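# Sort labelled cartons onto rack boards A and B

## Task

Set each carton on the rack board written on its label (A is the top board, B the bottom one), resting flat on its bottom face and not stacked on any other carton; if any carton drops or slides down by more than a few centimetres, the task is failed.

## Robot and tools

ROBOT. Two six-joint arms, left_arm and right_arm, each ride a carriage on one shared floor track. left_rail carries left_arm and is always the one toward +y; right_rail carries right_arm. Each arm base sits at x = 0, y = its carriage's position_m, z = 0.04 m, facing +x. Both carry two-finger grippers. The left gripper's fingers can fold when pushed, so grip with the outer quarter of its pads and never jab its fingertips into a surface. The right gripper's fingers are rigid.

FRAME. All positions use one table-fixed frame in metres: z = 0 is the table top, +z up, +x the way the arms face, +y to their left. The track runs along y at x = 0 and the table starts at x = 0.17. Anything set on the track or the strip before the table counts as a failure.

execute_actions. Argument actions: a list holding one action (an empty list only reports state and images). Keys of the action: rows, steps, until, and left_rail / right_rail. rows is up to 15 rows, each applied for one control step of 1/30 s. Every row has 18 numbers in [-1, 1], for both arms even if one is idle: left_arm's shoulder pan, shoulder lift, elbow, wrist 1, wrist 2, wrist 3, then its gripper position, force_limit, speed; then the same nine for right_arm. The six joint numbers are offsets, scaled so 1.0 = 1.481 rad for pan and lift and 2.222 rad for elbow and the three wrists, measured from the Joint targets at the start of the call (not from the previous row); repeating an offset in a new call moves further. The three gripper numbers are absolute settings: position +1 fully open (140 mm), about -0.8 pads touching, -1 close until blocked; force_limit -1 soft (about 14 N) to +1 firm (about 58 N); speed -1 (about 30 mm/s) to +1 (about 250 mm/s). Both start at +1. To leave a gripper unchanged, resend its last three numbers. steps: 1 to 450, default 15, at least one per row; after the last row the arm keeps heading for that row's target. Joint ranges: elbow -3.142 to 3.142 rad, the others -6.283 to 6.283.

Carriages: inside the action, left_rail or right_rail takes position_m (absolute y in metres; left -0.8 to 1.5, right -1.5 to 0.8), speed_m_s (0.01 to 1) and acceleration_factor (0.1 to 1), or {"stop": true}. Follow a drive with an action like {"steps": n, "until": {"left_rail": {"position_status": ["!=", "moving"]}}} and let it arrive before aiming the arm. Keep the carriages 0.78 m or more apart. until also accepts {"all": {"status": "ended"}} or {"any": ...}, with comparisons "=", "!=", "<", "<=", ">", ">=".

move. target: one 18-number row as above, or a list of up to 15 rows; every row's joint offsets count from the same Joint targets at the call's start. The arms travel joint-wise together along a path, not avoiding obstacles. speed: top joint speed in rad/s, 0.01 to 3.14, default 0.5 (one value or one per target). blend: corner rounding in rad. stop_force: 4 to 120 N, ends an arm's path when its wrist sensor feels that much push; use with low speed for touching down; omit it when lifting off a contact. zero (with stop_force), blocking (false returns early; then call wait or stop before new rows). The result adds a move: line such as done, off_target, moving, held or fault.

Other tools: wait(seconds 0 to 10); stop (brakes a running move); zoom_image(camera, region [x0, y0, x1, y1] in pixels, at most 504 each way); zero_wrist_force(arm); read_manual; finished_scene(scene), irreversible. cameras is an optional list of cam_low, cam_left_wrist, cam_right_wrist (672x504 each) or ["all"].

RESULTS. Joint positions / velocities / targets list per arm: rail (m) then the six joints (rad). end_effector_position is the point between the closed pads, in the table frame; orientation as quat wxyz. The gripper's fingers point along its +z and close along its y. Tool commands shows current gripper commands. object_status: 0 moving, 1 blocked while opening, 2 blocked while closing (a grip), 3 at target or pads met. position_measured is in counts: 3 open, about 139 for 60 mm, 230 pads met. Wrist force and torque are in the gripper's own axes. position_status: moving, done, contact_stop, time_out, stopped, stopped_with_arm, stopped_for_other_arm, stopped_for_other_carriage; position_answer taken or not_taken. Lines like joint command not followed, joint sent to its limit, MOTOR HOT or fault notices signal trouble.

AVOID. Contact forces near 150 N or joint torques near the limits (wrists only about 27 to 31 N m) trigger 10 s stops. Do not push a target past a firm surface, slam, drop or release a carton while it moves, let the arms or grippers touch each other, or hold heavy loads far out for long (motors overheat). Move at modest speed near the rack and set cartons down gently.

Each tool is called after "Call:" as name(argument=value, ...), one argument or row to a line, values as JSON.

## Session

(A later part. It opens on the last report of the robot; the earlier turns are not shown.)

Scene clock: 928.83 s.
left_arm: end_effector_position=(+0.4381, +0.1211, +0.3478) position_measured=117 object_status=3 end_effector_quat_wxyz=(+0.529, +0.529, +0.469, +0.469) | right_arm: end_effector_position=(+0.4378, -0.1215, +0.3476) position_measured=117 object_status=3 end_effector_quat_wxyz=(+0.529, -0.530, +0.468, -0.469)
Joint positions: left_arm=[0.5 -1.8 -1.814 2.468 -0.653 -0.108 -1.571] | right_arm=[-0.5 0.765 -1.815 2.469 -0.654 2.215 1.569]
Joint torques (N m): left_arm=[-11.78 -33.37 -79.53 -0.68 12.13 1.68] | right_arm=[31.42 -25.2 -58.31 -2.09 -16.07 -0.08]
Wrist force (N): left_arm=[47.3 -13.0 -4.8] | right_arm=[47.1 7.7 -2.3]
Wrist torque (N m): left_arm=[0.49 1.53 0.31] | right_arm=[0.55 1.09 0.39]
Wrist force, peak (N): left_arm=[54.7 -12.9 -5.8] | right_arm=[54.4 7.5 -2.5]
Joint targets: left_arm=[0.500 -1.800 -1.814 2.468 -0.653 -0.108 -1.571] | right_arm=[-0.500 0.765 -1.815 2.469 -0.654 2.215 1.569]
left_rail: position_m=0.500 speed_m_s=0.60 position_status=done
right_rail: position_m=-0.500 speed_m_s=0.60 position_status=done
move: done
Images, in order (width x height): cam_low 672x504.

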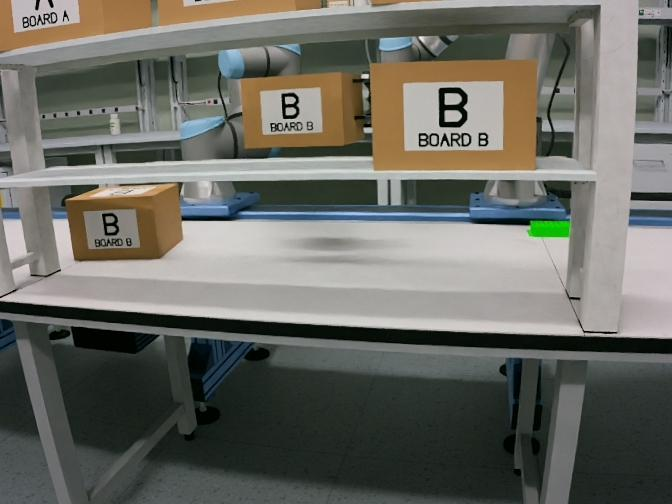

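Call:
move(
  target=[
    [0.09063,0.02263,-0.01047,-0.00461,0.06041,0,0.1,-1,0,-0.06051,0.02263,-0.01047,-0.00461,-0.04033,0,0.1,-1,0],
    [0.17679,0.05035,-0.02421,-0.00935,0.11783,0,0.1,-1,0,-0.11178,0.05035,-0.02421,-0.00935,-0.0745,0,0.1,-1,0],
    [0.25712,0.08157,-0.04085,-0.01352,0.17138,0,0.1,-1,0,-0.15509,0.08157,-0.04085,-0.01352,-0.10337,0,0.1,-1,0],
    [0.33087,0.11501,-0.06007,-0.01658,0.22053,0,0.1,-1,0,-0.19164,0.11501,-0.06007,-0.01658,-0.12773,0,0.1,-1,0],
    [0.39757,0.14968,-0.08162,-0.01814,0.26499,0,0.1,-1,0,-0.22252,0.14968,-0.08162,-0.01814,-0.14831,0,0.1,-1,0],
    [0.45733,0.18492,-0.10526,-0.018,0.30482,0,0.1,-1,0,-0.24871,0.18492,-0.10526,-0.018,-0.16577,0,0.1,-1,0],
    [0.51068,0.2204,-0.1308,-0.0161,0.34038,0,0.1,-1,0,-0.27112,0.2204,-0.1308,-0.0161,-0.18071,0,0.1,-1,0],
    [0.55866,0.25607,-0.15809,-0.01259,0.37235,0,0.1,-1,0,-0.29055,0.25607,-0.15809,-0.01259,-0.19366,0,0.1,-1,0],
  ],
  speed=0.12,
  blend=0.02,
  cameras=["cam_left_wrist","cam_right_wrist"],
)

Call:
move(
  target=[0,0.0218,0.008,-0.0226,0,0,0.1,-1,0,0,0.0218,0.008,-0.0226,0,0,0.1,-1,0],
  speed=0.025,
  stop_force=10,
  cameras=["cam_low"],
)

Scene clock: 960.13 s.
left_arm: end_effector_position=(+0.7785, +0.1215, +0.3474) position_measured=117 object_status=3 end_effector_quat_wxyz=(+0.529, +0.530, +0.469, +0.469) | right_arm: end_effector_position=(+0.7777, -0.1213, +0.3476) position_measured=117 object_status=3 end_effector_quat_wxyz=(+0.529, -0.530, +0.468, -0.469)
Joint positions: left_arm=[0.5 -0.973 -1.435 2.117 -0.681 0.719 -1.571] | right_arm=[-0.5 0.335 -1.436 2.118 -0.682 1.784 1.569]
Joint torques (N m): left_arm=[-21.86 -33.15 -73.81 -2.33 22.69 1.28] | right_arm=[21.23 -50.12 -55.69 -3.35 -23.06 0.09]
Wrist force (N): left_arm=[42.7 -5.5 -4.5] | right_arm=[42.4 15.1 -1.5]
Wrist torque (N m): left_arm=[-0.15 1.40 -0.41] | right_arm=[-0.19 1.02 -0.76]
Wrist force, peak (N): left_arm=[55.2 -12.7 -5.4] | right_arm=[54.7 7.9 -2.7]
Joint targets: left_arm=[0.500 -0.973 -1.435 2.117 -0.681 0.720 -1.571] | right_arm=[-0.500 0.335 -1.436 2.118 -0.682 1.784 1.569]
left_rail: position_m=0.500 speed_m_s=0.60 position_status=done
right_rail: position_m=-0.500 speed_m_s=0.60 position_status=done
move: done
camera_calibration:
cam_left_wrist: T_world_to_cam=[[-0.0177174, 0.0000198838, 0.999843, -0.324615], [-0.449659, -0.893165, -0.00795029, 0.457583], [0.893024, -0.44973, 0.0158335, -0.463296], [0, 0, 0, 1]] pos_world=[0.61374, 0.200345, 0.335537]
cam_right_wrist: T_world_to_cam=[[-0.0153129, 0.0193342, -0.999696, 0.368781], [-0.422495, 0.906048, 0.0239946, 0.43198], [0.906236, 0.422733, -0.00570562, -0.47543], [0, 0, 0, 1]] pos_world=[0.619008, -0.197545, 0.355591]
Images, in order (width x height): cam_left_wrist 672x504, cam_right_wrist 672x504.

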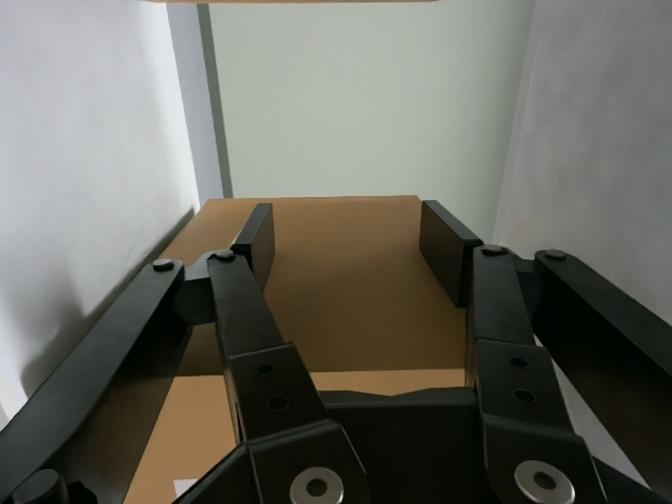

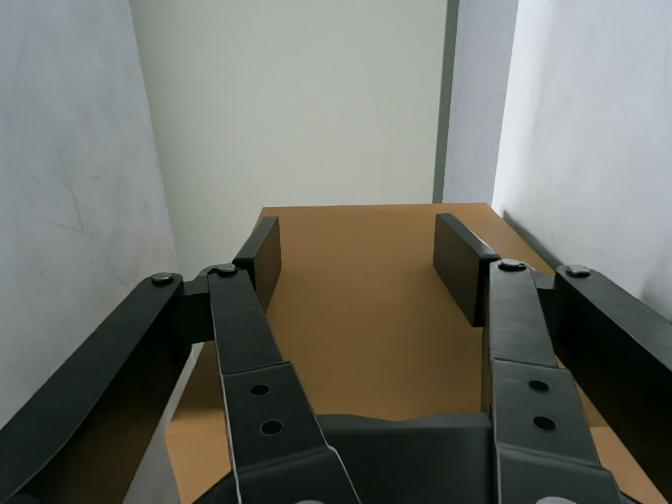

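Scene clock: 962.23 s.
left_arm: end_effector_position=(+0.7789, +0.1212, +0.3385) position_measured=117 object_status=3 end_effector_quat_wxyz=(+0.529, +0.530, +0.469, +0.469) | right_arm: end_effector_position=(+0.7784, -0.1212, +0.3388) position_measured=117 object_status=3 end_effector_quat_wxyz=(+0.529, -0.530, +0.468, -0.469)
Joint positions: left_arm=[0.5 -0.973 -1.423 2.123 -0.699 0.72 -1.571] | right_arm=[-0.5 0.335 -1.424 2.124 -0.7 1.784 1.569]
Joint torques (N m): left_arm=[-31.56 -66.76 -69.9 -2.32 23.95 1.1] | right_arm=[22.38 -66.86 -50.97 -2.05 -23.35 -0.24]
Wrist force (N): left_arm=[48.6 1.5 -3.0] | right_arm=[44.8 6.2 -2.2]
Wrist torque (N m): left_arm=[0.16 1.59 -0.75] | right_arm=[-0.55 1.04 -0.88]
Wrist force, peak (N): left_arm=[52.0 9.1 -4.6] | right_arm=[46.4 14.8 -1.4]
Joint targets: left_arm=[0.500 -0.973 -1.423 2.123 -0.699 0.720 -1.571] | right_arm=[-0.500 0.335 -1.424 2.124 -0.700 1.784 1.569]
left_rail: position_m=0.500 speed_m_s=0.60 position_status=done
right_rail: position_m=-0.500 speed_m_s=0.60 position_status=done
move: contact (left_arm, right_arm); left_arm: the wrist 1 is farthest, 0.032 rad from its target; right_arm: the wrist 1 is farthest, 0.032 rad from its target
Images, in order (width x height): cam_low 672x504.

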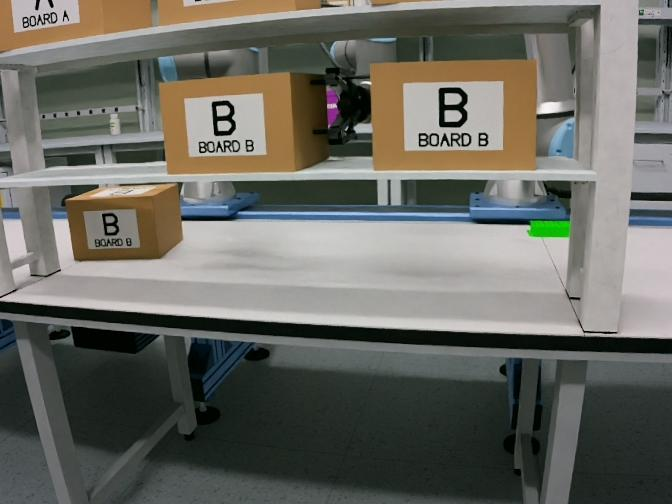

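Call:
move(
  target=[0,0.0052,0.0019,-0.0054,0,0,0.1,-1,0,0,0.0052,0.0019,-0.0054,0,0,0.1,-1,0],
  speed=0.02,
  stop_force=12,
)

Scene clock: 967.90 s.
left_arm: end_effector_position=(+0.7790, +0.1210, +0.3381) position_measured=117 object_status=3 end_effector_quat_wxyz=(+0.530, +0.529, +0.469, +0.469) | right_arm: end_effector_position=(+0.7785, -0.1212, +0.3380) position_measured=117 object_status=3 end_effector_quat_wxyz=(+0.529, -0.529, +0.468, -0.469)
Joint positions: left_arm=[0.5 -0.973 -1.422 2.123 -0.701 0.72 -1.571] | right_arm=[-0.5 0.335 -1.423 2.125 -0.703 1.784 1.569]
Joint torques (N m): left_arm=[-43.6 -58.36 -64.99 -1.4 23.54 1.21] | right_arm=[24.99 -56.02 -46.54 -0.1 -23.64 0.02]
Wrist force (N): left_arm=[50.4 10.3 -4.2] | right_arm=[48.6 -4.5 -8.2]
Wrist torque (N m): left_arm=[-0.13 1.58 -0.59] | right_arm=[-0.61 1.00 -0.72]
Wrist force, peak (N): left_arm=[53.0 16.3 -7.4] | right_arm=[50.4 -10.6 -12.0]
Joint targets: left_arm=[0.500 -0.973 -1.422 2.123 -0.701 0.720 -1.571] | right_arm=[-0.500 0.335 -1.423 2.125 -0.703 1.784 1.569]
left_rail: position_m=0.500 speed_m_s=0.60 position_status=done
right_rail: position_m=-0.500 speed_m_s=0.60 position_status=done
move: contact (left_arm, right_arm)

Call:
move(
  target=[0.0188,-0.0173,0.0135,-0.0019,0.0125,0,0.1,-1,0,-0.0317,-0.0166,0.0126,-0.001,-0.0211,0,0.1,-1,0],
  speed=0.03,
)

Call:
move(
  target=[
    [-0.12373,-0.11448,0.08049,-0.00419,-0.08247,0,0.1,-1,0,0.01704,-0.11448,0.08049,-0.00419,0.01136,0,0.1,-1,0],
    [-0.31417,-0.24319,0.1494,0.01269,-0.2094,0,0.1,-1,0,0.05098,-0.24319,0.1494,0.01269,0.03398,0,0.1,-1,0],
    [-0.51034,-0.32113,0.18079,0.03325,-0.34015,0,0.1,-1,0,0.13088,-0.32113,0.18079,0.03325,0.08723,0,0.1,-1,0],
  ],
  speed=0.3,
  blend=0.03,
)

Call:
execute_actions(
  actions=[
    {"left_rail":{"position_m":0.0},"right_rail":{"position_m":-1.0},"steps":150,"until":{"left_rail":{"position_status":["!=","moving"]},"right_rail":{"position_status":["!=","moving"]}}},
  ],
  cameras=["all"],
)

Scene clock: 993.53 s.
left_arm: end_effector_position=(+0.7782, +0.1473, +0.3383) position_measured=117 object_status=3 end_effector_quat_wxyz=(+0.529, +0.529, +0.469, +0.469) | right_arm: end_effector_position=(+0.7782, -0.1468, +0.3381) position_measured=117 object_status=3 end_effector_quat_wxyz=(+0.529, -0.530, +0.469, -0.469)
Joint positions: left_arm=[0.5 -0.945 -1.448 2.153 -0.705 0.747 -1.571] | right_arm=[-0.5 0.288 -1.447 2.153 -0.705 1.738 1.569]
Joint torques (N m): left_arm=[12.09 -71.58 -28.75 -5.18 2.29 1.05] | right_arm=[-12.99 -64 -24.91 -7.27 -3.14 0.08]
Wrist force (N): left_arm=[0.2 0.2 0.5] | right_arm=[-0.5 4.0 -4.2]
Wrist torque (N m): left_arm=[0.07 0.08 -0.30] | right_arm=[0.26 -0.05 -0.33]
Wrist force, peak (N): left_arm=[50.6 10.3 -4.2] | right_arm=[48.9 -3.7 -8.2]
Joint targets: left_arm=[0.500 -0.945 -1.448 2.153 -0.705 0.747 -1.571] | right_arm=[-0.500 0.288 -1.447 2.153 -0.705 1.738 1.569]
left_rail: position_m=0.500 speed_m_s=0.60 position_status=done
right_rail: position_m=-0.500 speed_m_s=0.60 position_status=done
move: done

Scene clock: 996.60 s.
left_arm: end_effector_position=(+0.4785, +0.1886, +0.3384) position_measured=117 object_status=3 end_effector_quat_wxyz=(+0.530, +0.529, +0.469, +0.469) | right_arm: end_effector_position=(+0.4790, -0.1887, +0.3384) position_measured=117 object_status=3 end_effector_quat_wxyz=(+0.529, -0.530, +0.468, -0.469)
Joint positions: left_arm=[0.5 -1.7 -1.923 2.555 -0.631 -0.008 -1.571] | right_arm=[-0.5 0.482 -1.923 2.554 -0.631 1.931 1.569]
Joint torques (N m): left_arm=[-15.75 -26.24 -28.33 2.88 -2.72 1.46] | right_arm=[11.09 -21.29 -27.67 0.77 3.34 -0.33]
Wrist force (N): left_arm=[0.3 -0.5 0.2] | right_arm=[-0.7 4.0 -4.3]
Wrist torque (N m): left_arm=[-0.07 0.03 -0.32] | right_arm=[0.24 0.00 -0.30]
Wrist force, peak (N): left_arm=[1.5 -0.4 2.3] | right_arm=[-0.5 4.5 -4.5]
Joint targets: left_arm=[0.500 -1.701 -1.924 2.555 -0.631 -0.008 -1.571] | right_arm=[-0.500 0.482 -1.923 2.554 -0.631 1.931 1.569]
left_rail: position_m=0.500 speed_m_s=0.60 position_status=done
right_rail: position_m=-0.500 speed_m_s=0.60 position_status=done
move: done

Scene clock: 999.57 s.
left_arm: end_effector_position=(+0.4784, -0.3114, +0.3384) position_measured=117 object_status=3 end_effector_quat_wxyz=(+0.530, +0.529, +0.469, +0.469) | right_arm: end_effector_position=(+0.4789, -0.6886, +0.3384) position_measured=117 object_status=3 end_effector_quat_wxyz=(+0.529, -0.530, +0.468, -0.469)
Joint positions: left_arm=[0 -1.701 -1.924 2.555 -0.631 -0.008 -1.571] | right_arm=[-1 0.482 -1.923 2.554 -0.631 1.931 1.569]
Joint torques (N m): left_arm=[-4.98 -17.84 -41.14 0.54 -0.71 1.29] | right_arm=[6.37 -14.31 -32.38 -0.17 2.26 -0.27]
Wrist force (N): left_arm=[0.1 -0.6 0.5] | right_arm=[-0.6 3.9 -4.5]
Wrist torque (N m): left_arm=[-0.08 0.08 -0.32] | right_arm=[0.22 -0.02 -0.30]
Wrist force, peak (N): left_arm=[1.2 -0.5 0.2] | right_arm=[0.2 3.7 -4.8]
Joint targets: left_arm=[0.000 -1.701 -1.924 2.555 -0.631 -0.008 -1.571] | right_arm=[-1.000 0.482 -1.923 2.554 -0.631 1.931 1.569]
Tool commands: left_gripper/position=+0.1 left_gripper/force_limit=-1.0 left_gripper/speed=+0.0 right_gripper/position=+0.1 right_gripper/force_limit=-1.0 right_gripper/speed=+0.0
left_rail: position_m=0.000 speed_m_s=0.60 position_status=done
right_rail: position_m=-1.000 speed_m_s=0.60 position_status=done
camera_calibration:
cam_left_wrist: T_world_to_cam=[[-0.0181573, 0.000695174, 0.999835, -0.320428], [-0.449665, -0.893166, -0.00754501, -0.064215], [0.893013, -0.449727, 0.01653, -0.390066], [0, 0, 0, 1]] pos_world=[0.313641, -0.232555, 0.326339]
cam_right_wrist: T_world_to_cam=[[-0.015585, 0.0192097, -0.999694, 0.366066], [-0.42245, 0.906068, 0.0239965, 0.819959], [0.906252, 0.422695, -0.00600599, 0.035188], [0, 0, 0, 1]] pos_world=[0.320208, -0.764845, 0.346489]

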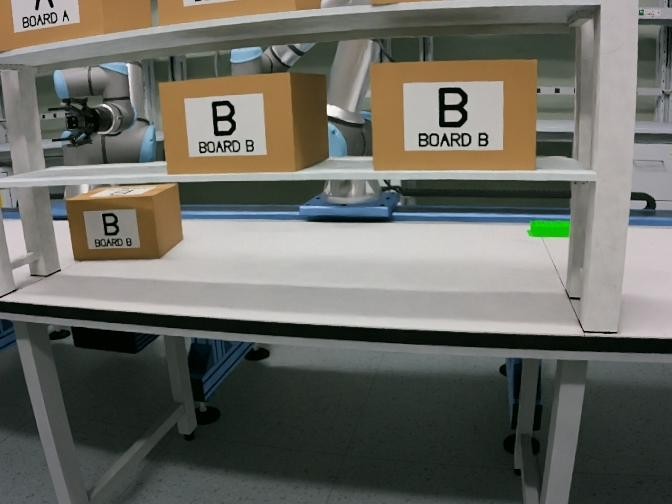

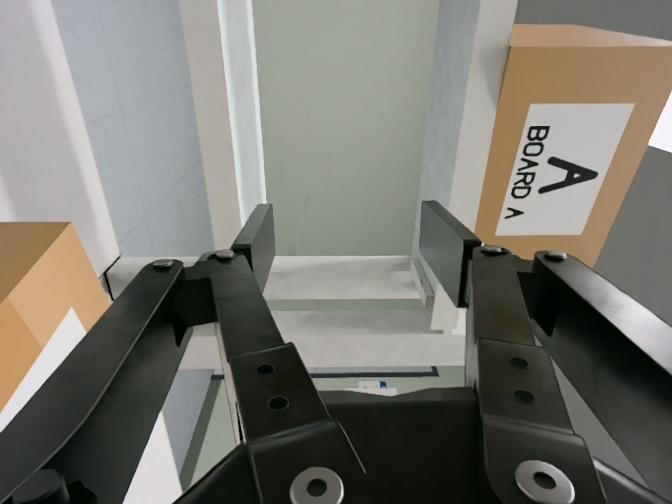

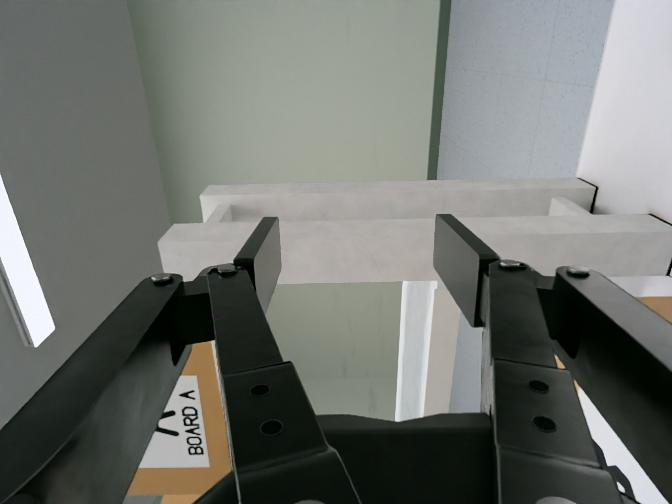

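Call:
move(
  target=[
    [0,0.1829,0.0526,-0.1745,0,0,0.1,-1,0,0,0.1829,0.0526,-0.1745,0,0,0.1,-1,0],
    [0,0.5057,0.0752,-0.4118,0,0,0.1,-1,0,0,0.5057,0.0755,-0.4118,0,0,0.1,-1,0],
  ],
  speed=0.4,
  blend=0.05,
  stop_force=25,
  cameras=["cam_left_wrist","cam_right_wrist"],
)

Scene clock: 1011.10 s.
left_arm: end_effector_position=(+0.4784, -0.3113, +0.0947) position_measured=117 object_status=3 end_effector_quat_wxyz=(+0.529, +0.530, +0.469, +0.469) | right_arm: end_effector_position=(+0.4784, -0.6889, +0.0938) position_measured=117 object_status=3 end_effector_quat_wxyz=(+0.528, -0.530, +0.469, -0.469)
Joint positions: left_arm=[0 -1.701 -1.174 2.722 -1.546 -0.008 -1.571] | right_arm=[-1 0.482 -1.174 2.722 -1.546 1.931 1.569]
Joint torques (N m): left_arm=[-0.61 -18.55 8.99 -2.3 2.14 1.17] | right_arm=[-7.58 -25.08 5.32 -7.17 -1.57 -0.32]
Wrist force (N): left_arm=[-0.1 -0.1 0.4] | right_arm=[-1.2 4.0 -4.5]
Wrist torque (N m): left_arm=[0.02 0.14 -0.32] | right_arm=[0.28 0.09 -0.35]
Wrist force, peak (N): left_arm=[1.1 0.8 0.2] | right_arm=[-0.9 5.0 -4.9]
Joint targets: left_arm=[0.000 -1.701 -1.174 2.722 -1.546 -0.008 -1.571] | right_arm=[-1.000 0.482 -1.174 2.722 -1.546 1.931 1.569]
left_rail: position_m=0.000 speed_m_s=0.60 position_status=done
right_rail: position_m=-1.000 speed_m_s=0.60 position_status=done
move: done
camera_calibration:
cam_left_wrist: T_world_to_cam=[[-0.0183036, -0.000465523, 0.999832, -0.0769897], [-0.44964, -0.893168, -0.00864728, -0.0659701], [0.893022, -0.449723, 0.0161389, -0.386007], [0, 0, 0, 1]] pos_world=[0.313641, -0.232554, 0.082636]
cam_right_wrist: T_world_to_cam=[[-0.0172687, 0.0183249, -0.999683, 0.121588], [-0.42241, 0.90609, 0.0239061, 0.825807], [0.906241, 0.422688, -0.00790633, 0.0344532], [0, 0, 0, 1]] pos_world=[0.319706, -0.765046, 0.10208]
Images, in order (width x height): cam_left_wrist 672x504, cam_right_wrist 672x504.

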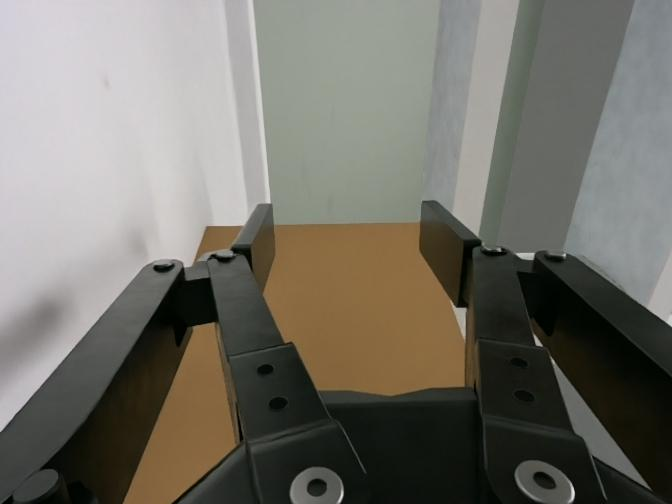

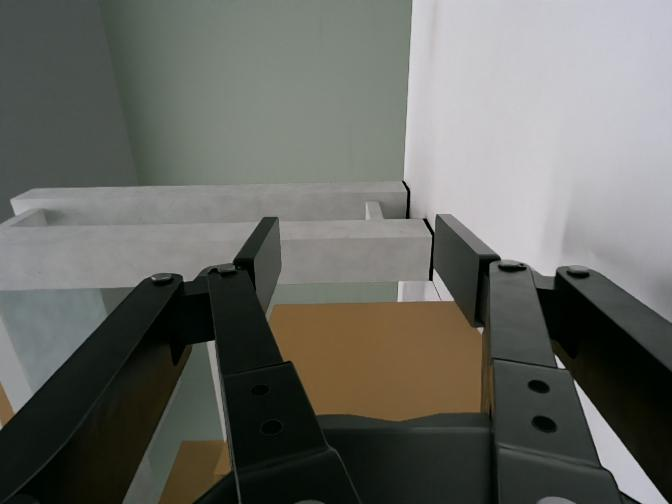

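Call:
execute_actions(
  actions=[
    {"left_rail":{"position_m":0.018,"speed_m_s":0.1},"right_rail":{"position_m":-0.982,"speed_m_s":0.1},"steps":90,"until":{"left_rail":{"position_status":["!=","moving"]},"right_rail":{"position_status":["!=","moving"]}}},
  ],
)

Call:
move(
  target=[
    [0.0152,0.0088,-0.0461,0.0393,0.0101,0,0.1,-1,0,0.1131,0.0088,-0.0461,0.0393,0.0753,0,0.1,-1,0],
    [0.0169,0.0108,-0.0522,0.0441,0.0113,0,0.1,-1,0,0.1262,0.0108,-0.0522,0.0441,0.0841,0,0.1,-1,0],
    [0.0186,0.0128,-0.0584,0.049,0.0124,0,0.1,-1,0,0.1392,0.0128,-0.0584,0.049,0.0928,0,0.1,-1,0],
    [0.0203,0.0148,-0.0646,0.0539,0.0135,0,0.1,-1,0,0.1522,0.0148,-0.0646,0.0539,0.1015,0,0.1,-1,0],
  ],
  speed=[0.07, 0.02, 0.02, 0.02],
  stop_force=54,
  cameras=["cam_left_wrist","cam_right_wrist"],
)

Scene clock: 1032.80 s.
left_arm: end_effector_position=(+0.4784, -0.2933, +0.0947) position_measured=117 object_status=3 end_effector_quat_wxyz=(+0.529, +0.530, +0.469, +0.469) | right_arm: end_effector_position=(+0.4784, -0.6709, +0.0938) position_measured=117 object_status=3 end_effector_quat_wxyz=(+0.528, -0.530, +0.469, -0.469)
Joint positions: left_arm=[0.018 -1.701 -1.174 2.722 -1.546 -0.008 -1.571] | right_arm=[-0.982 0.482 -1.174 2.722 -1.546 1.931 1.569]
Joint torques (N m): left_arm=[-12.21 -20.62 6.14 -2.01 1.71 1.31] | right_arm=[-12.76 -26.63 2.88 -6.87 -2.27 -0.24]
Wrist force (N): left_arm=[-0.1 -0.1 0.2] | right_arm=[-1.0 3.9 -4.6]
Wrist torque (N m): left_arm=[0.04 0.14 -0.31] | right_arm=[0.27 0.04 -0.36]
Wrist force, peak (N): left_arm=[-0.8 -0.3 0.5] | right_arm=[-1.4 4.2 -4.9]
Joint targets: left_arm=[0.018 -1.701 -1.174 2.722 -1.546 -0.008 -1.571] | right_arm=[-0.982 0.482 -1.174 2.722 -1.546 1.931 1.569]
Tool commands: left_gripper/position=+0.1 left_gripper/force_limit=-1.0 left_gripper/speed=+0.0 right_gripper/position=+0.1 right_gripper/force_limit=-1.0 right_gripper/speed=+0.0
left_rail: position_m=0.018 speed_m_s=0.10 position_status=done
right_rail: position_m=-0.982 speed_m_s=0.10 position_status=done

Scene clock: 1037.27 s.
left_arm: end_effector_position=(+0.4783, -0.3552, +0.0949) position_measured=117 object_status=3 end_effector_quat_wxyz=(+0.530, +0.529, +0.469, +0.469) | right_arm: end_effector_position=(+0.4778, -0.6097, +0.0947) position_measured=117 object_status=3 end_effector_quat_wxyz=(+0.529, -0.530, +0.469, -0.469)
Joint positions: left_arm=[0.018 -1.675 -1.158 2.606 -1.448 0.016 -1.571] | right_arm=[-0.982 0.666 -1.158 2.608 -1.45 2.115 1.569]
Joint torques (N m): left_arm=[-45.69 -68.83 -31.64 -9.65 16.86 1.23] | right_arm=[1.95 -51.31 -16.83 -6.16 -21.41 -0.49]
Wrist force (N): left_arm=[51.4 9.5 0.5] | right_arm=[47.4 -14.3 -19.9]
Wrist torque (N m): left_arm=[-0.30 1.85 -0.58] | right_arm=[-0.47 -2.03 -0.39]
Wrist force, peak (N): left_arm=[57.4 8.9 -0.1] | right_arm=[54.1 -15.4 -24.8]
Joint targets: left_arm=[0.018 -1.676 -1.158 2.606 -1.448 0.016 -1.571] | right_arm=[-0.982 0.666 -1.158 2.608 -1.450 2.115 1.569]
left_rail: position_m=0.018 speed_m_s=0.10 position_status=done
right_rail: position_m=-0.982 speed_m_s=0.10 position_status=done
move: contact (left_arm, right_arm); path passed 1 of 4 targets; left_arm: the elbow is farthest, 0.028 rad from its target; right_arm: the shoulder pan is farthest, 0.042 rad from its target
camera_calibration:
cam_left_wrist: T_world_to_cam=[[-0.0181974, 0.00104781, 0.999834, -0.0768321], [-0.449271, -0.893366, -0.00724068, -0.105645], [0.89321, -0.449328, 0.0167277, -0.405619], [0, 0, 0, 1]] pos_world=[0.313442, -0.276555, 0.0828394]
cam_right_wrist: T_world_to_cam=[[-0.0155811, 0.0192124, -0.999694, 0.120807], [-0.422286, 0.906145, 0.0239962, 0.753767], [0.906329, 0.42253, -0.00600564, 0.00119017], [0, 0, 0, 1]] pos_world=[0.319108, -0.685846, 0.102689]
Images, in order (width x height): cam_left_wrist 672x504, cam_right_wrist 672x504.

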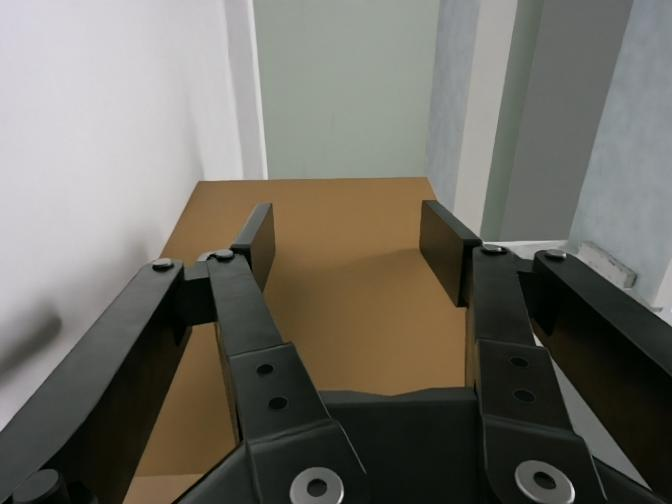

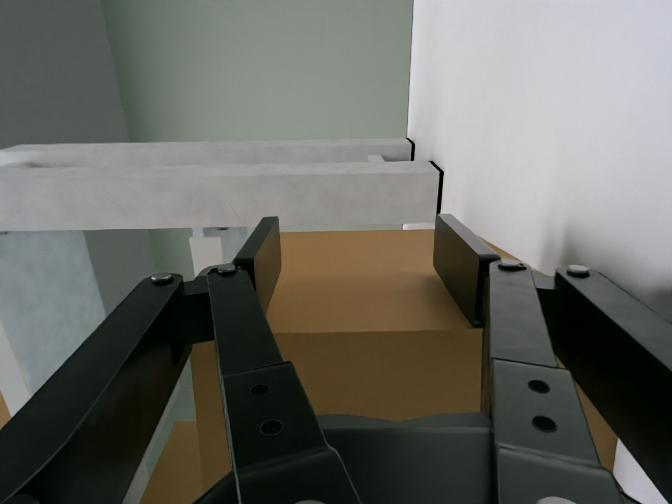

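Call:
move(
  target=[0,-0.0553,-0.0003,0.03714,0,0,0.1,-1,0,0,-0.0553,-0.0003,0.03714,0,0,0.1,-1,0],
  speed=0.05,
  cameras=["cam_low"],
)

Scene clock: 1049.27 s.
left_arm: end_effector_position=(+0.4783, -0.3551, +0.1208) position_measured=117 object_status=3 end_effector_quat_wxyz=(+0.530, +0.529, +0.469, +0.469) | right_arm: end_effector_position=(+0.4777, -0.6098, +0.1205) position_measured=117 object_status=3 end_effector_quat_wxyz=(+0.529, -0.530, +0.469, -0.469)
Joint positions: left_arm=[0.018 -1.676 -1.24 2.606 -1.366 0.016 -1.571] | right_arm=[-0.982 0.666 -1.24 2.608 -1.367 2.115 1.569]
Joint torques (N m): left_arm=[-0.45 -64.78 -11.69 2.22 -0.29 1] | right_arm=[8.43 -52.54 -14.99 0.88 2.38 -0.09]
Wrist force (N): left_arm=[6.6 -4.6 -1.0] | right_arm=[-1.9 3.0 -1.1]
Wrist torque (N m): left_arm=[0.11 0.32 -0.14] | right_arm=[-0.18 0.61 -0.39]
Wrist force, peak (N): left_arm=[53.0 9.3 1.2] | right_arm=[47.3 -14.6 -19.8]
Joint targets: left_arm=[0.018 -1.676 -1.240 2.606 -1.366 0.016 -1.571] | right_arm=[-0.982 0.666 -1.240 2.608 -1.367 2.115 1.569]
left_rail: position_m=0.018 speed_m_s=0.10 position_status=done
right_rail: position_m=-0.982 speed_m_s=0.10 position_status=done
move: done
Images, in order (width x height): cam_low 672x504.

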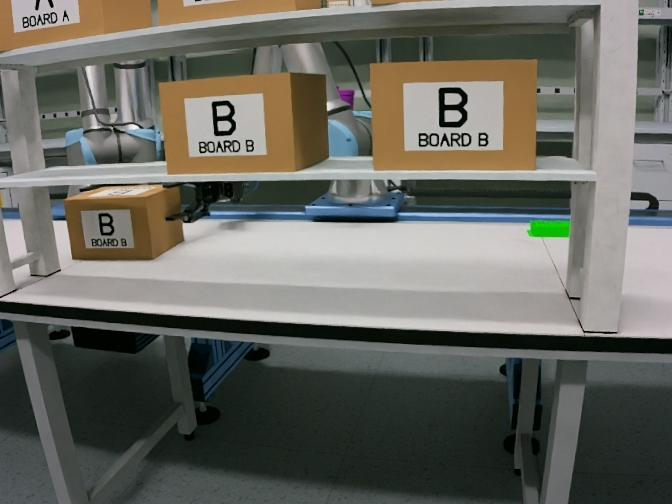

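Call:
move(
  target=[
    [-0.0809,0.0456,0.038,-0.0684,-0.0536,0,0.1,-1,0,-0.083,0.0497,0.0179,-0.0515,-0.0554,0,0.1,-1,0],
  ],
  speed=0.1,
)

Call:
move(
  target=[
    [0.0128,0.0049,-0.0221,0.0188,0.0086,0,0.1,-1,0,0.0465,0.0061,-0.0202,0.0161,0.031,0,0.1,-1,0],
    [0.0173,0.0074,-0.0307,0.0258,0.0116,0,0.1,-1,0,0.0634,0.009,-0.0284,0.0224,0.0423,0,0.1,-1,0],
  ],
  speed=0.06,
  stop_force=35,
  cameras=["cam_left_wrist","cam_right_wrist"],
)

Scene clock: 1070.60 s.
left_arm: end_effector_position=(+0.4482, -0.3235, +0.0949) position_measured=117 object_status=3 end_effector_quat_wxyz=(+0.530, +0.529, +0.469, +0.468) | right_arm: end_effector_position=(+0.4985, -0.6406, +0.0952) position_measured=117 object_status=3 end_effector_quat_wxyz=(+0.529, -0.529, +0.468, -0.469)
Joint positions: left_arm=[0.018 -1.795 -1.173 2.69 -1.518 -0.103 -1.571] | right_arm=[-0.982 0.543 -1.167 2.647 -1.482 1.993 1.569]
Joint torques (N m): left_arm=[-21.03 -18.6 9.31 -2.29 -2.48 1.28] | right_arm=[-13.46 -29.92 2.23 -7.42 -3.33 -0.16]
Wrist force (N): left_arm=[-0.3 -0.4 0.2] | right_arm=[-3.6 2.4 -1.3]
Wrist torque (N m): left_arm=[-0.02 0.16 -0.47] | right_arm=[-0.07 0.64 -0.37]
Wrist force, peak (N): left_arm=[6.4 -5.0 -1.2] | right_arm=[-3.8 2.2 -1.3]
Joint targets: left_arm=[0.018 -1.795 -1.173 2.690 -1.518 -0.103 -1.571] | right_arm=[-0.982 0.543 -1.167 2.647 -1.482 1.992 1.569]
left_rail: position_m=0.018 speed_m_s=0.10 position_status=done
right_rail: position_m=-0.982 speed_m_s=0.10 position_status=done
move: done

Scene clock: 1073.23 s.
left_arm: end_effector_position=(+0.4481, -0.3586, +0.0950) position_measured=117 object_status=3 end_effector_quat_wxyz=(+0.530, +0.529, +0.469, +0.468) | right_arm: end_effector_position=(+0.4984, -0.6057, +0.0952) position_measured=117 object_status=3 end_effector_quat_wxyz=(+0.529, -0.529, +0.468, -0.469)
Joint positions: left_arm=[0.018 -1.77 -1.162 2.622 -1.46 -0.077 -1.571] | right_arm=[-0.982 0.637 -1.153 2.584 -1.432 2.086 1.569]
Joint torques (N m): left_arm=[6.28 -27.62 -26.95 1.46 9.7 1.21] | right_arm=[23.57 -32.33 -23.18 0.5 -2.48 -0.05]
Wrist force (N): left_arm=[16.1 -5.7 -5.1] | right_arm=[21.8 -2.4 -1.4]
Wrist torque (N m): left_arm=[0.22 0.65 -0.75] | right_arm=[-0.28 0.93 -0.78]
Wrist force, peak (N): left_arm=[16.1 -6.5 -5.3] | right_arm=[22.0 -2.3 -1.6]
Joint targets: left_arm=[0.018 -1.770 -1.162 2.622 -1.460 -0.077 -1.571] | right_arm=[-0.982 0.637 -1.153 2.584 -1.432 2.086 1.569]
left_rail: position_m=0.018 speed_m_s=0.10 position_status=done
right_rail: position_m=-0.982 speed_m_s=0.10 position_status=done
move: done
camera_calibration:
cam_left_wrist: T_world_to_cam=[[-0.0181534, 0.00114841, 0.999835, -0.0774611], [-0.449993, -0.893003, -0.00714454, -0.121729], [0.892847, -0.450049, 0.0167278, -0.38027], [0, 0, 0, 1]] pos_world=[0.28334, -0.279756, 0.0829396]
cam_right_wrist: T_world_to_cam=[[-0.0146673, 0.0198515, -0.999695, 0.12148], [-0.422391, 0.906091, 0.0241899, 0.75877], [0.906295, 0.422617, -0.00490484, -0.0191221], [0, 0, 0, 1]] pos_world=[0.339609, -0.681845, 0.102995]
Images, in order (width x height): cam_left_wrist 672x504, cam_right_wrist 672x504.

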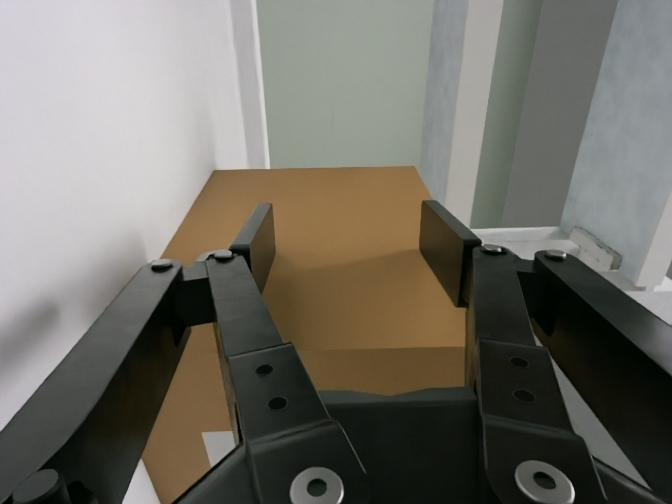

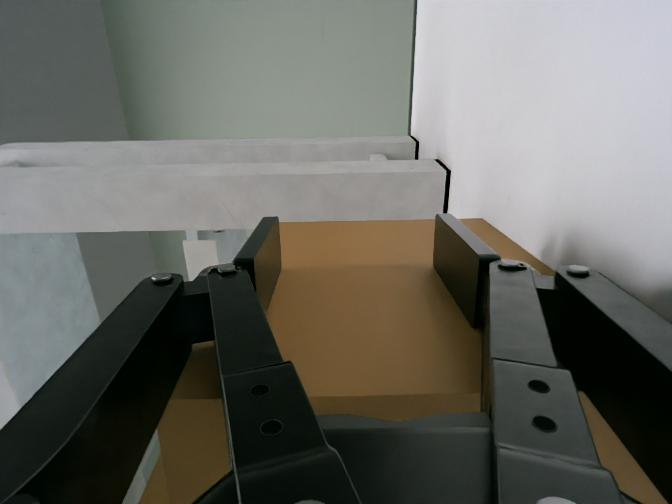

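Call:
move(
  target=[
    [-0.0174,-0.0071,0.0308,-0.0261,-0.0117,0,0.1,-1,0,-0.0635,-0.009,0.0287,-0.0222,-0.0424,0,0.1,-1,0],
    [0.1022,-0.003,0.0116,-0.0096,0.068,0,0.1,-1,0,-0.0635,-0.009,0.0287,-0.0222,-0.0424,0,0.1,-1,0],
  ],
  speed=0.12,
)

Call:
move(
  target=[
    [0.0027,0.0062,-0.0202,0.0161,0.0018,0,0.1,-1,0,0.0466,0.0062,-0.0202,0.0161,0.031,0,0.1,-1,0],
    [0.0035,0.009,-0.0284,0.0224,0.0023,0,0.1,-1,0,0.0635,0.009,-0.0284,0.0224,0.0423,0,0.1,-1,0],
    [0.004,0.0118,-0.0369,0.0288,0.0027,0,0.1,-1,0,0.08,0.0118,-0.0369,0.0288,0.0533,0,0.1,-1,0],
  ],
  speed=[0.06, 0.02, 0.02],
  stop_force=55,
  cameras=["cam_left_wrist","cam_right_wrist"],
)

Scene clock: 1090.50 s.
left_arm: end_effector_position=(+0.4981, -0.3235, +0.0949) position_measured=117 object_status=3 end_effector_quat_wxyz=(+0.530, +0.529, +0.469, +0.468) | right_arm: end_effector_position=(+0.4981, -0.6409, +0.0948) position_measured=117 object_status=3 end_effector_quat_wxyz=(+0.529, -0.530, +0.468, -0.469)
Joint positions: left_arm=[0.018 -1.619 -1.166 2.648 -1.482 0.074 -1.571] | right_arm=[-0.982 0.543 -1.167 2.648 -1.481 1.992 1.569]
Joint torques (N m): left_arm=[13.55 -21.47 -14.84 2.76 3.21 1.03] | right_arm=[-14.7 -54.54 2.79 -7.15 -3.13 -0.05]
Wrist force (N): left_arm=[-0.1 -0.4 0.1] | right_arm=[-5.6 1.2 -1.2]
Wrist torque (N m): left_arm=[-0.02 0.14 -0.47] | right_arm=[-0.33 1.07 -0.37]
Wrist force, peak (N): left_arm=[16.4 -6.5 -5.3] | right_arm=[22.2 -2.4 -1.4]
Joint targets: left_arm=[0.018 -1.618 -1.166 2.648 -1.482 0.074 -1.571] | right_arm=[-0.982 0.543 -1.167 2.648 -1.481 1.992 1.569]
left_rail: position_m=0.018 speed_m_s=0.10 position_status=done
right_rail: position_m=-0.982 speed_m_s=0.10 position_status=done
move: done

Scene clock: 1094.27 s.
left_arm: end_effector_position=(+0.4982, -0.3594, +0.0948) position_measured=117 object_status=3 end_effector_quat_wxyz=(+0.529, +0.529, +0.469, +0.469) | right_arm: end_effector_position=(+0.4980, -0.6058, +0.0948) position_measured=117 object_status=3 end_effector_quat_wxyz=(+0.529, -0.530, +0.469, -0.469)
Joint positions: left_arm=[0.018 -1.613 -1.152 2.582 -1.43 0.079 -1.571] | right_arm=[-0.982 0.637 -1.153 2.585 -1.431 2.087 1.569]
Joint torques (N m): left_arm=[-24.85 -67.22 -31.27 -9.16 25.76 0.59] | right_arm=[7.12 -53.49 -16.53 -5.25 -25.87 -0.05]
Wrist force (N): left_arm=[50.6 14.5 -11.8] | right_arm=[45.2 -17.1 -15.0]
Wrist torque (N m): left_arm=[-0.72 1.68 -0.98] | right_arm=[-0.40 1.40 -0.56]
Wrist force, peak (N): left_arm=[57.1 13.2 -14.3] | right_arm=[51.7 -18.4 -21.4]
Joint targets: left_arm=[0.018 -1.613 -1.152 2.582 -1.430 0.079 -1.571] | right_arm=[-0.982 0.637 -1.153 2.585 -1.431 2.087 1.569]
left_rail: position_m=0.018 speed_m_s=0.10 position_status=done
right_rail: position_m=-0.982 speed_m_s=0.10 position_status=done
move: contact (left_arm, right_arm); path passed 2 of 3 targets; left_arm: the elbow is farthest, 0.016 rad from its target; right_arm: the shoulder pan is farthest, 0.024 rad from its target
camera_calibration:
cam_left_wrist: T_world_to_cam=[[-0.018201, 0.000821582, 0.999834, -0.0764256], [-0.449267, -0.893367, -0.00744438, -0.100308], [0.893212, -0.449328, 0.0166293, -0.425316], [0, 0, 0, 1]] pos_world=[0.333442, -0.280655, 0.0827389]
cam_right_wrist: T_world_to_cam=[[-0.0156302, 0.0190798, -0.999696, 0.121071], [-0.422284, 0.906149, 0.0238968, 0.75873], [0.906329, 0.422529, -0.00610616, -0.0186646], [0, 0, 0, 1]] pos_world=[0.339208, -0.681946, 0.102789]
Images, in order (width x height): cam_left_wrist 672x504, cam_right_wrist 672x504.

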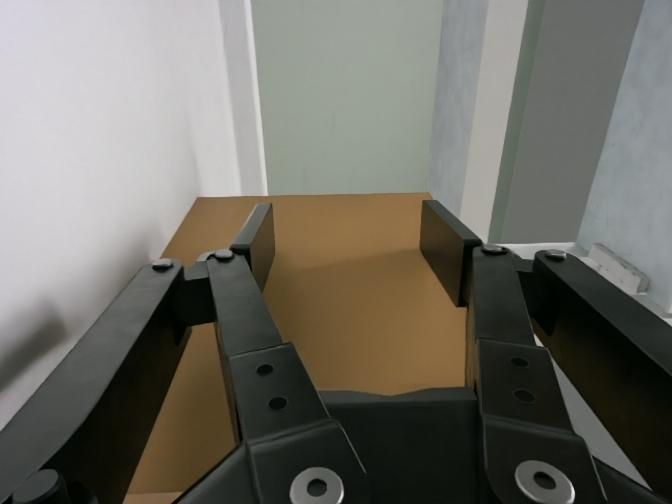

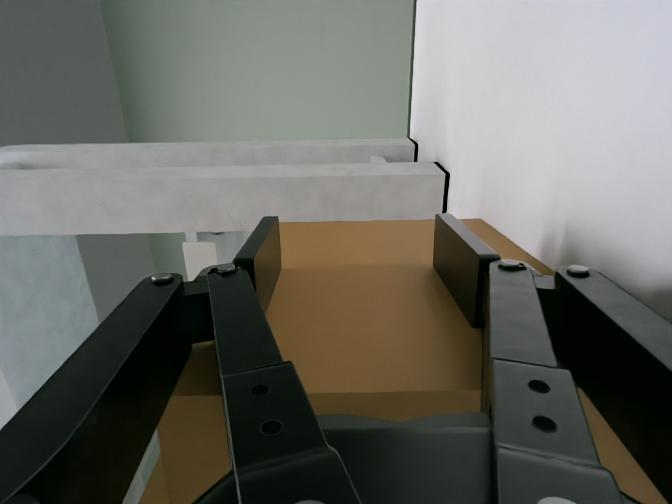

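Call:
move(
  target=[0,-0.0527,-0.0003,0.0354,0,0,0.1,-1,0,0.0012,-0.0525,-0.0009,0.0359,0.0008,0,0.1,-1,0],
  speed=0.05,
)

Scene clock: 1103.53 s.
left_arm: end_effector_position=(+0.4982, -0.3592, +0.1205) position_measured=117 object_status=3 end_effector_quat_wxyz=(+0.530, +0.529, +0.469, +0.469) | right_arm: end_effector_position=(+0.4979, -0.6051, +0.1204) position_measured=117 object_status=3 end_effector_quat_wxyz=(+0.529, -0.530, +0.469, -0.469)
Joint positions: left_arm=[0.018 -1.613 -1.23 2.582 -1.352 0.079 -1.571] | right_arm=[-0.982 0.639 -1.231 2.583 -1.351 2.089 1.569]
Joint torques (N m): left_arm=[-39.67 -71.94 -60.59 -1.5 25.91 0.44] | right_arm=[36.87 -64.95 -41.37 -2.65 -8.09 0]
Wrist force (N): left_arm=[51.6 -9.5 -3.2] | right_arm=[47.2 8.4 -8.8]
Wrist torque (N m): left_arm=[0.21 1.81 -0.41] | right_arm=[-0.24 1.56 0.12]
Wrist force, peak (N): left_arm=[54.5 -9.1 -2.8] | right_arm=[49.9 8.6 -9.1]
Joint targets: left_arm=[0.018 -1.613 -1.230 2.582 -1.351 0.079 -1.571] | right_arm=[-0.982 0.639 -1.231 2.583 -1.351 2.089 1.569]
left_rail: position_m=0.018 speed_m_s=0.10 position_status=done
right_rail: position_m=-0.982 speed_m_s=0.10 position_status=done
move: done

Holding. Rest of lift, then rails +.137 (centre −.482→−.345).

Call:
move(
  target=[
    [0,-0.0507,-0.0019,0.0357,0,0,0.1,-1,0,0,-0.0507,-0.0019,0.0357,0,0,0.1,-1,0],
    [0,-0.0993,-0.0054,0.0716,0,0,0.1,-1,0,0,-0.0993,-0.0054,0.0716,0,0,0.1,-1,0],
    [0,-0.1456,-0.0104,0.1074,0,0,0.1,-1,0,0,-0.1456,-0.0104,0.1074,0,0,0.1,-1,0],
    [0,-0.1894,-0.0167,0.1429,0,0,0.1,-1,0,0,-0.1894,-0.0167,0.1429,0,0,0.1,-1,0],
    [0,-0.2305,-0.0243,0.1779,0,0,0.1,-1,0,0,-0.2305,-0.0243,0.1779,0,0,0.1,-1,0],
    [0,-0.2688,-0.033,0.2122,0,0,0.1,-1,0,0,-0.2688,-0.033,0.2122,0,0,0.1,-1,0],
    [0,-0.304,-0.0429,0.2456,0,0,0.1,-1,0,0,-0.304,-0.0429,0.2456,0,0,0.1,-1,0],
    [0,-0.3353,-0.0539,0.2775,0,0,0.1,-1,0,0,-0.3353,-0.0539,0.2775,0,0,0.1,-1,0],
    [0,-0.3635,-0.0657,0.3081,0,0,0.1,-1,0,0,-0.3635,-0.0657,0.3081,0,0,0.1,-1,0],
  ],
  speed=0.12,
  blend=0.02,
)

Call:
execute_actions(
  actions=[
    {"left_rail":{"position_m":0.155,"speed_m_s":0.06,"acceleration_factor":0.1},"right_rail":{"position_m":-0.845,"speed_m_s":0.06,"acceleration_factor":0.1},"steps":150,"until":{"left_rail":{"position_status":["!=","moving"]},"right_rail":{"position_status":["!=","moving"]}}},
  ],
  cameras=["cam_low"],
)

Scene clock: 1120.47 s.
left_arm: end_effector_position=(+0.4982, -0.3587, +0.3480) position_measured=117 object_status=3 end_effector_quat_wxyz=(+0.530, +0.529, +0.469, +0.469) | right_arm: end_effector_position=(+0.4975, -0.6054, +0.3476) position_measured=117 object_status=3 end_effector_quat_wxyz=(+0.529, -0.530, +0.469, -0.469)
Joint positions: left_arm=[0.018 -1.613 -1.769 2.436 -0.667 0.079 -1.571] | right_arm=[-0.982 0.639 -1.769 2.437 -0.667 2.089 1.569]
Joint torques (N m): left_arm=[-35.89 -35.23 -76.2 -1.07 22.8 0.85] | right_arm=[32.04 -32.8 -58.2 -2.15 -18.69 0]
Wrist force (N): left_arm=[44.0 -9.6 -2.5] | right_arm=[38.5 7.2 -6.9]
Wrist torque (N m): left_arm=[0.30 1.46 -0.29] | right_arm=[-0.16 1.60 0.25]
Wrist force, peak (N): left_arm=[55.8 -9.6 -2.8] | right_arm=[51.3 8.0 -9.3]
Joint targets: left_arm=[0.018 -1.613 -1.769 2.436 -0.667 0.079 -1.571] | right_arm=[-0.982 0.639 -1.769 2.437 -0.667 2.089 1.569]
left_rail: position_m=0.018 speed_m_s=0.10 position_status=done
right_rail: position_m=-0.982 speed_m_s=0.10 position_status=done
move: done

Scene clock: 1123.87 s.
left_arm: end_effector_position=(+0.4982, -0.2217, +0.3481) position_measured=117 object_status=3 end_effector_quat_wxyz=(+0.529, +0.529, +0.469, +0.469) | right_arm: end_effector_position=(+0.4975, -0.4684, +0.3477) position_measured=117 object_status=3 end_effector_quat_wxyz=(+0.529, -0.530, +0.469, -0.469)
Joint positions: left_arm=[0.155 -1.613 -1.769 2.436 -0.667 0.079 -1.571] | right_arm=[-0.845 0.639 -1.769 2.437 -0.667 2.089 1.569]
Joint torques (N m): left_arm=[-35.33 -33.88 -72.27 -1.26 8.64 1.02] | right_arm=[30.9 -32.41 -54.89 -2.68 -23.07 -0.16]
Wrist force (N): left_arm=[44.4 -10.0 -2.6] | right_arm=[39.3 7.5 -7.5]
Wrist torque (N m): left_arm=[0.25 1.46 -0.30] | right_arm=[-0.12 1.51 0.26]
Wrist force, peak (N): left_arm=[46.2 -10.7 -2.8] | right_arm=[42.3 7.4 -7.9]
Joint targets: left_arm=[0.155 -1.613 -1.769 2.436 -0.667 0.079 -1.571] | right_arm=[-0.845 0.639 -1.769 2.437 -0.667 2.089 1.569]
Tool commands: left_gripper/position=+0.1 left_gripper/force_limit=-1.0 left_gripper/speed=+0.0 right_gripper/position=+0.1 right_gripper/force_limit=-1.0 right_gripper/speed=+0.0
left_rail: position_m=0.155 speed_m_s=0.06 position_status=done
right_rail: position_m=-0.845 speed_m_s=0.06 position_status=done
Images, in order (width x height): cam_low 672x504.

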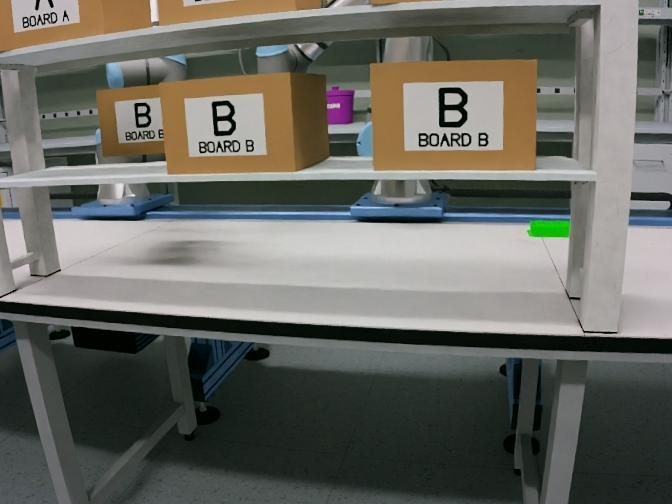

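Call:
move(
  target=[
    [0,0.0023,-0.0011,-0.0004,0,0,0.1,-1,0,0.0027,0.0023,-0.0011,-0.0004,0.0018,0,0.1,-1,0],
    [0.0698,0.02631,-0.01323,-0.00431,0.04653,0,0.1,-1,0,-0.0373,0.02631,-0.01323,-0.00431,-0.02486,0,0.1,-1,0],
    [0.13528,0.05239,-0.02725,-0.00767,0.09017,0,0.1,-1,0,-0.07203,0.05239,-0.02725,-0.00767,-0.04801,0,0.1,-1,0],
    [0.19616,0.07991,-0.04302,-0.01024,0.13075,0,0.1,-1,0,-0.10221,0.07991,-0.04302,-0.01024,-0.06813,0,0.1,-1,0],
    [0.25232,0.10835,-0.0604,-0.01182,0.16817,0,0.1,-1,0,-0.12851,0.10835,-0.0604,-0.01182,-0.08565,0,0.1,-1,0],
    [0.30376,0.1373,-0.07924,-0.01227,0.20246,0,0.1,-1,0,-0.15149,0.1373,-0.07924,-0.01227,-0.10097,0,0.1,-1,0],
    [0.35068,0.16651,-0.09944,-0.01154,0.23374,0,0.1,-1,0,-0.17163,0.16651,-0.09944,-0.01154,-0.11439,0,0.1,-1,0],
    [0.3934,0.19582,-0.12088,-0.00964,0.26221,0,0.1,-1,0,-0.18935,0.19582,-0.12088,-0.00964,-0.12621,0,0.1,-1,0],
    [0.4324,0.22523,-0.14347,-0.00665,0.2882,0,0.1,-1,0,-0.205,0.22523,-0.14347,-0.00665,-0.13663,0,0.1,-1,0],
  ],
  speed=0.12,
  blend=[0,0.02,0.02,0.02,0.02,0.02,0.02,0.02,0],
  cameras=["cam_left_wrist","cam_right_wrist"],
)

Call:
move(
  target=[0,0.0218,0.008,-0.0226,0,0,0.1,-1,0,0,0.0218,0.008,-0.0226,0,0,0.1,-1,0],
  speed=0.025,
  stop_force=12,
  cameras=["cam_low"],
)

Scene clock: 1163.37 s.
left_arm: end_effector_position=(+0.5145, -0.2177, +0.3474) position_measured=117 object_status=3 end_effector_quat_wxyz=(+0.525, +0.526, +0.473, +0.473) | right_arm: end_effector_position=(+0.5207, -0.4663, +0.3478) position_measured=117 object_status=3 end_effector_quat_wxyz=(+0.529, -0.530, +0.469, -0.469)
Joint positions: left_arm=[0.155 -1.566 -1.749 2.423 -0.671 0.11 -1.571] | right_arm=[-0.845 0.604 -1.742 2.416 -0.673 2.054 1.569]
Joint torques (N m): left_arm=[-33.6 -21.67 -71.24 -3.57 6.47 -0.01] | right_arm=[16.73 -18.09 -43.11 -6.51 -2.76 -0.09]
Wrist force (N): left_arm=[35.6 -9.5 6.2] | right_arm=[29.6 8.7 -14.1]
Wrist torque (N m): left_arm=[0.61 1.42 -0.75] | right_arm=[0.17 -0.82 0.32]
Wrist force, peak (N): left_arm=[78.4 -10.2 12.9] | right_arm=[70.5 8.1 -29.2]
Joint targets: left_arm=[0.155 -1.566 -1.749 2.423 -0.671 0.110 -1.571] | right_arm=[-0.845 0.604 -1.742 2.416 -0.673 2.054 1.569]
Tool commands: left_gripper/position=+0.098039 left_gripper/force_limit=-1.0 left_gripper/speed=+0.003922 right_gripper/position=+0.1 right_gripper/force_limit=-1.0 right_gripper/speed=+0.0
TORQUE FAULT: the external load on joint 6 (wrist 2) of the left arm reached its load limit, and that arm stopped for 10 seconds. A torque fault puts only its own arm into a fault stop. That arm's remaining commands of this call were not run. Before the stop ended, the hold on joint 6 (wrist 2) of that arm was turned back by 0.8 degrees, the way its load pushed it. That arm's target is now where it stood when the stop ended, not its last command. That arm keeps its grip as last carried out and accepts commands again: back off and push less far. That arm stops again whenever a joint's load reaches its limit.
left_rail: position_m=0.155 speed_m_s=0.06 position_status=done
right_rail: position_m=-0.845 speed_m_s=0.06 position_status=done
move: fault (left_arm), off_target (right_arm; braked at the fault stop of left_arm); path passed 1 of 9 targets; left_arm: the wrist 2 is farthest, 0.609 rad from its target; right_arm: the shoulder lift is farthest, 0.307 rad from its target
camera_calibration:
cam_left_wrist: T_world_to_cam=[[-0.0181563, -0.00160973, 0.999834, -0.329379], [-0.435265, -0.900254, -0.00935353, 0.0272949], [0.900119, -0.435362, 0.0156447, -0.38059], [0, 0, 0, 1]] pos_world=[0.348477, -0.141652, 0.335534]
cam_right_wrist: T_world_to_cam=[[-0.015672, 0.0191706, -0.999693, 0.371752], [-0.422283, 0.906146, 0.0239968, 0.635868], [0.906328, 0.42253, -0.00610564, -0.0967264], [0, 0, 0, 1]] pos_world=[0.362008, -0.542446, 0.355789]
Images, in order (width x height): cam_left_wrist 672x504, cam_right_wrist 672x504.

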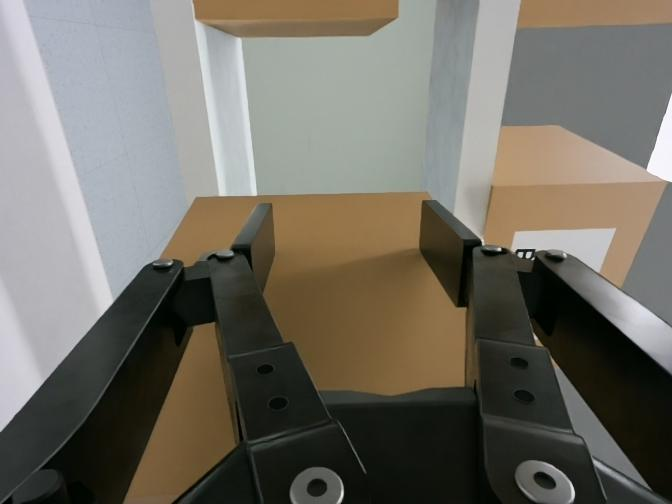

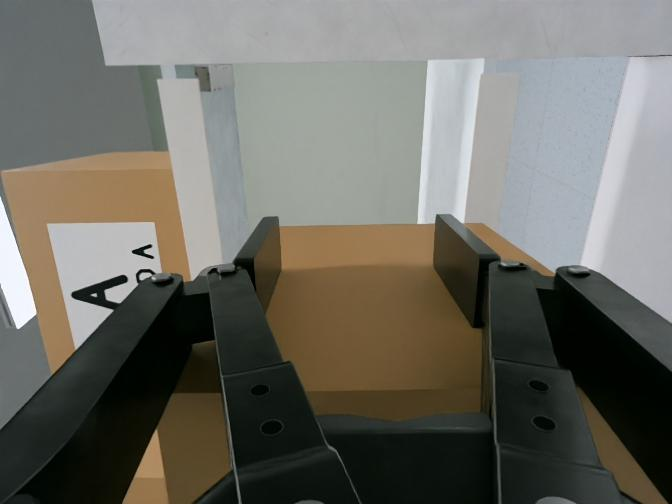

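not run: an earlier result of this reply reported a stop or a fault. Calls in your next reply go to the robot.


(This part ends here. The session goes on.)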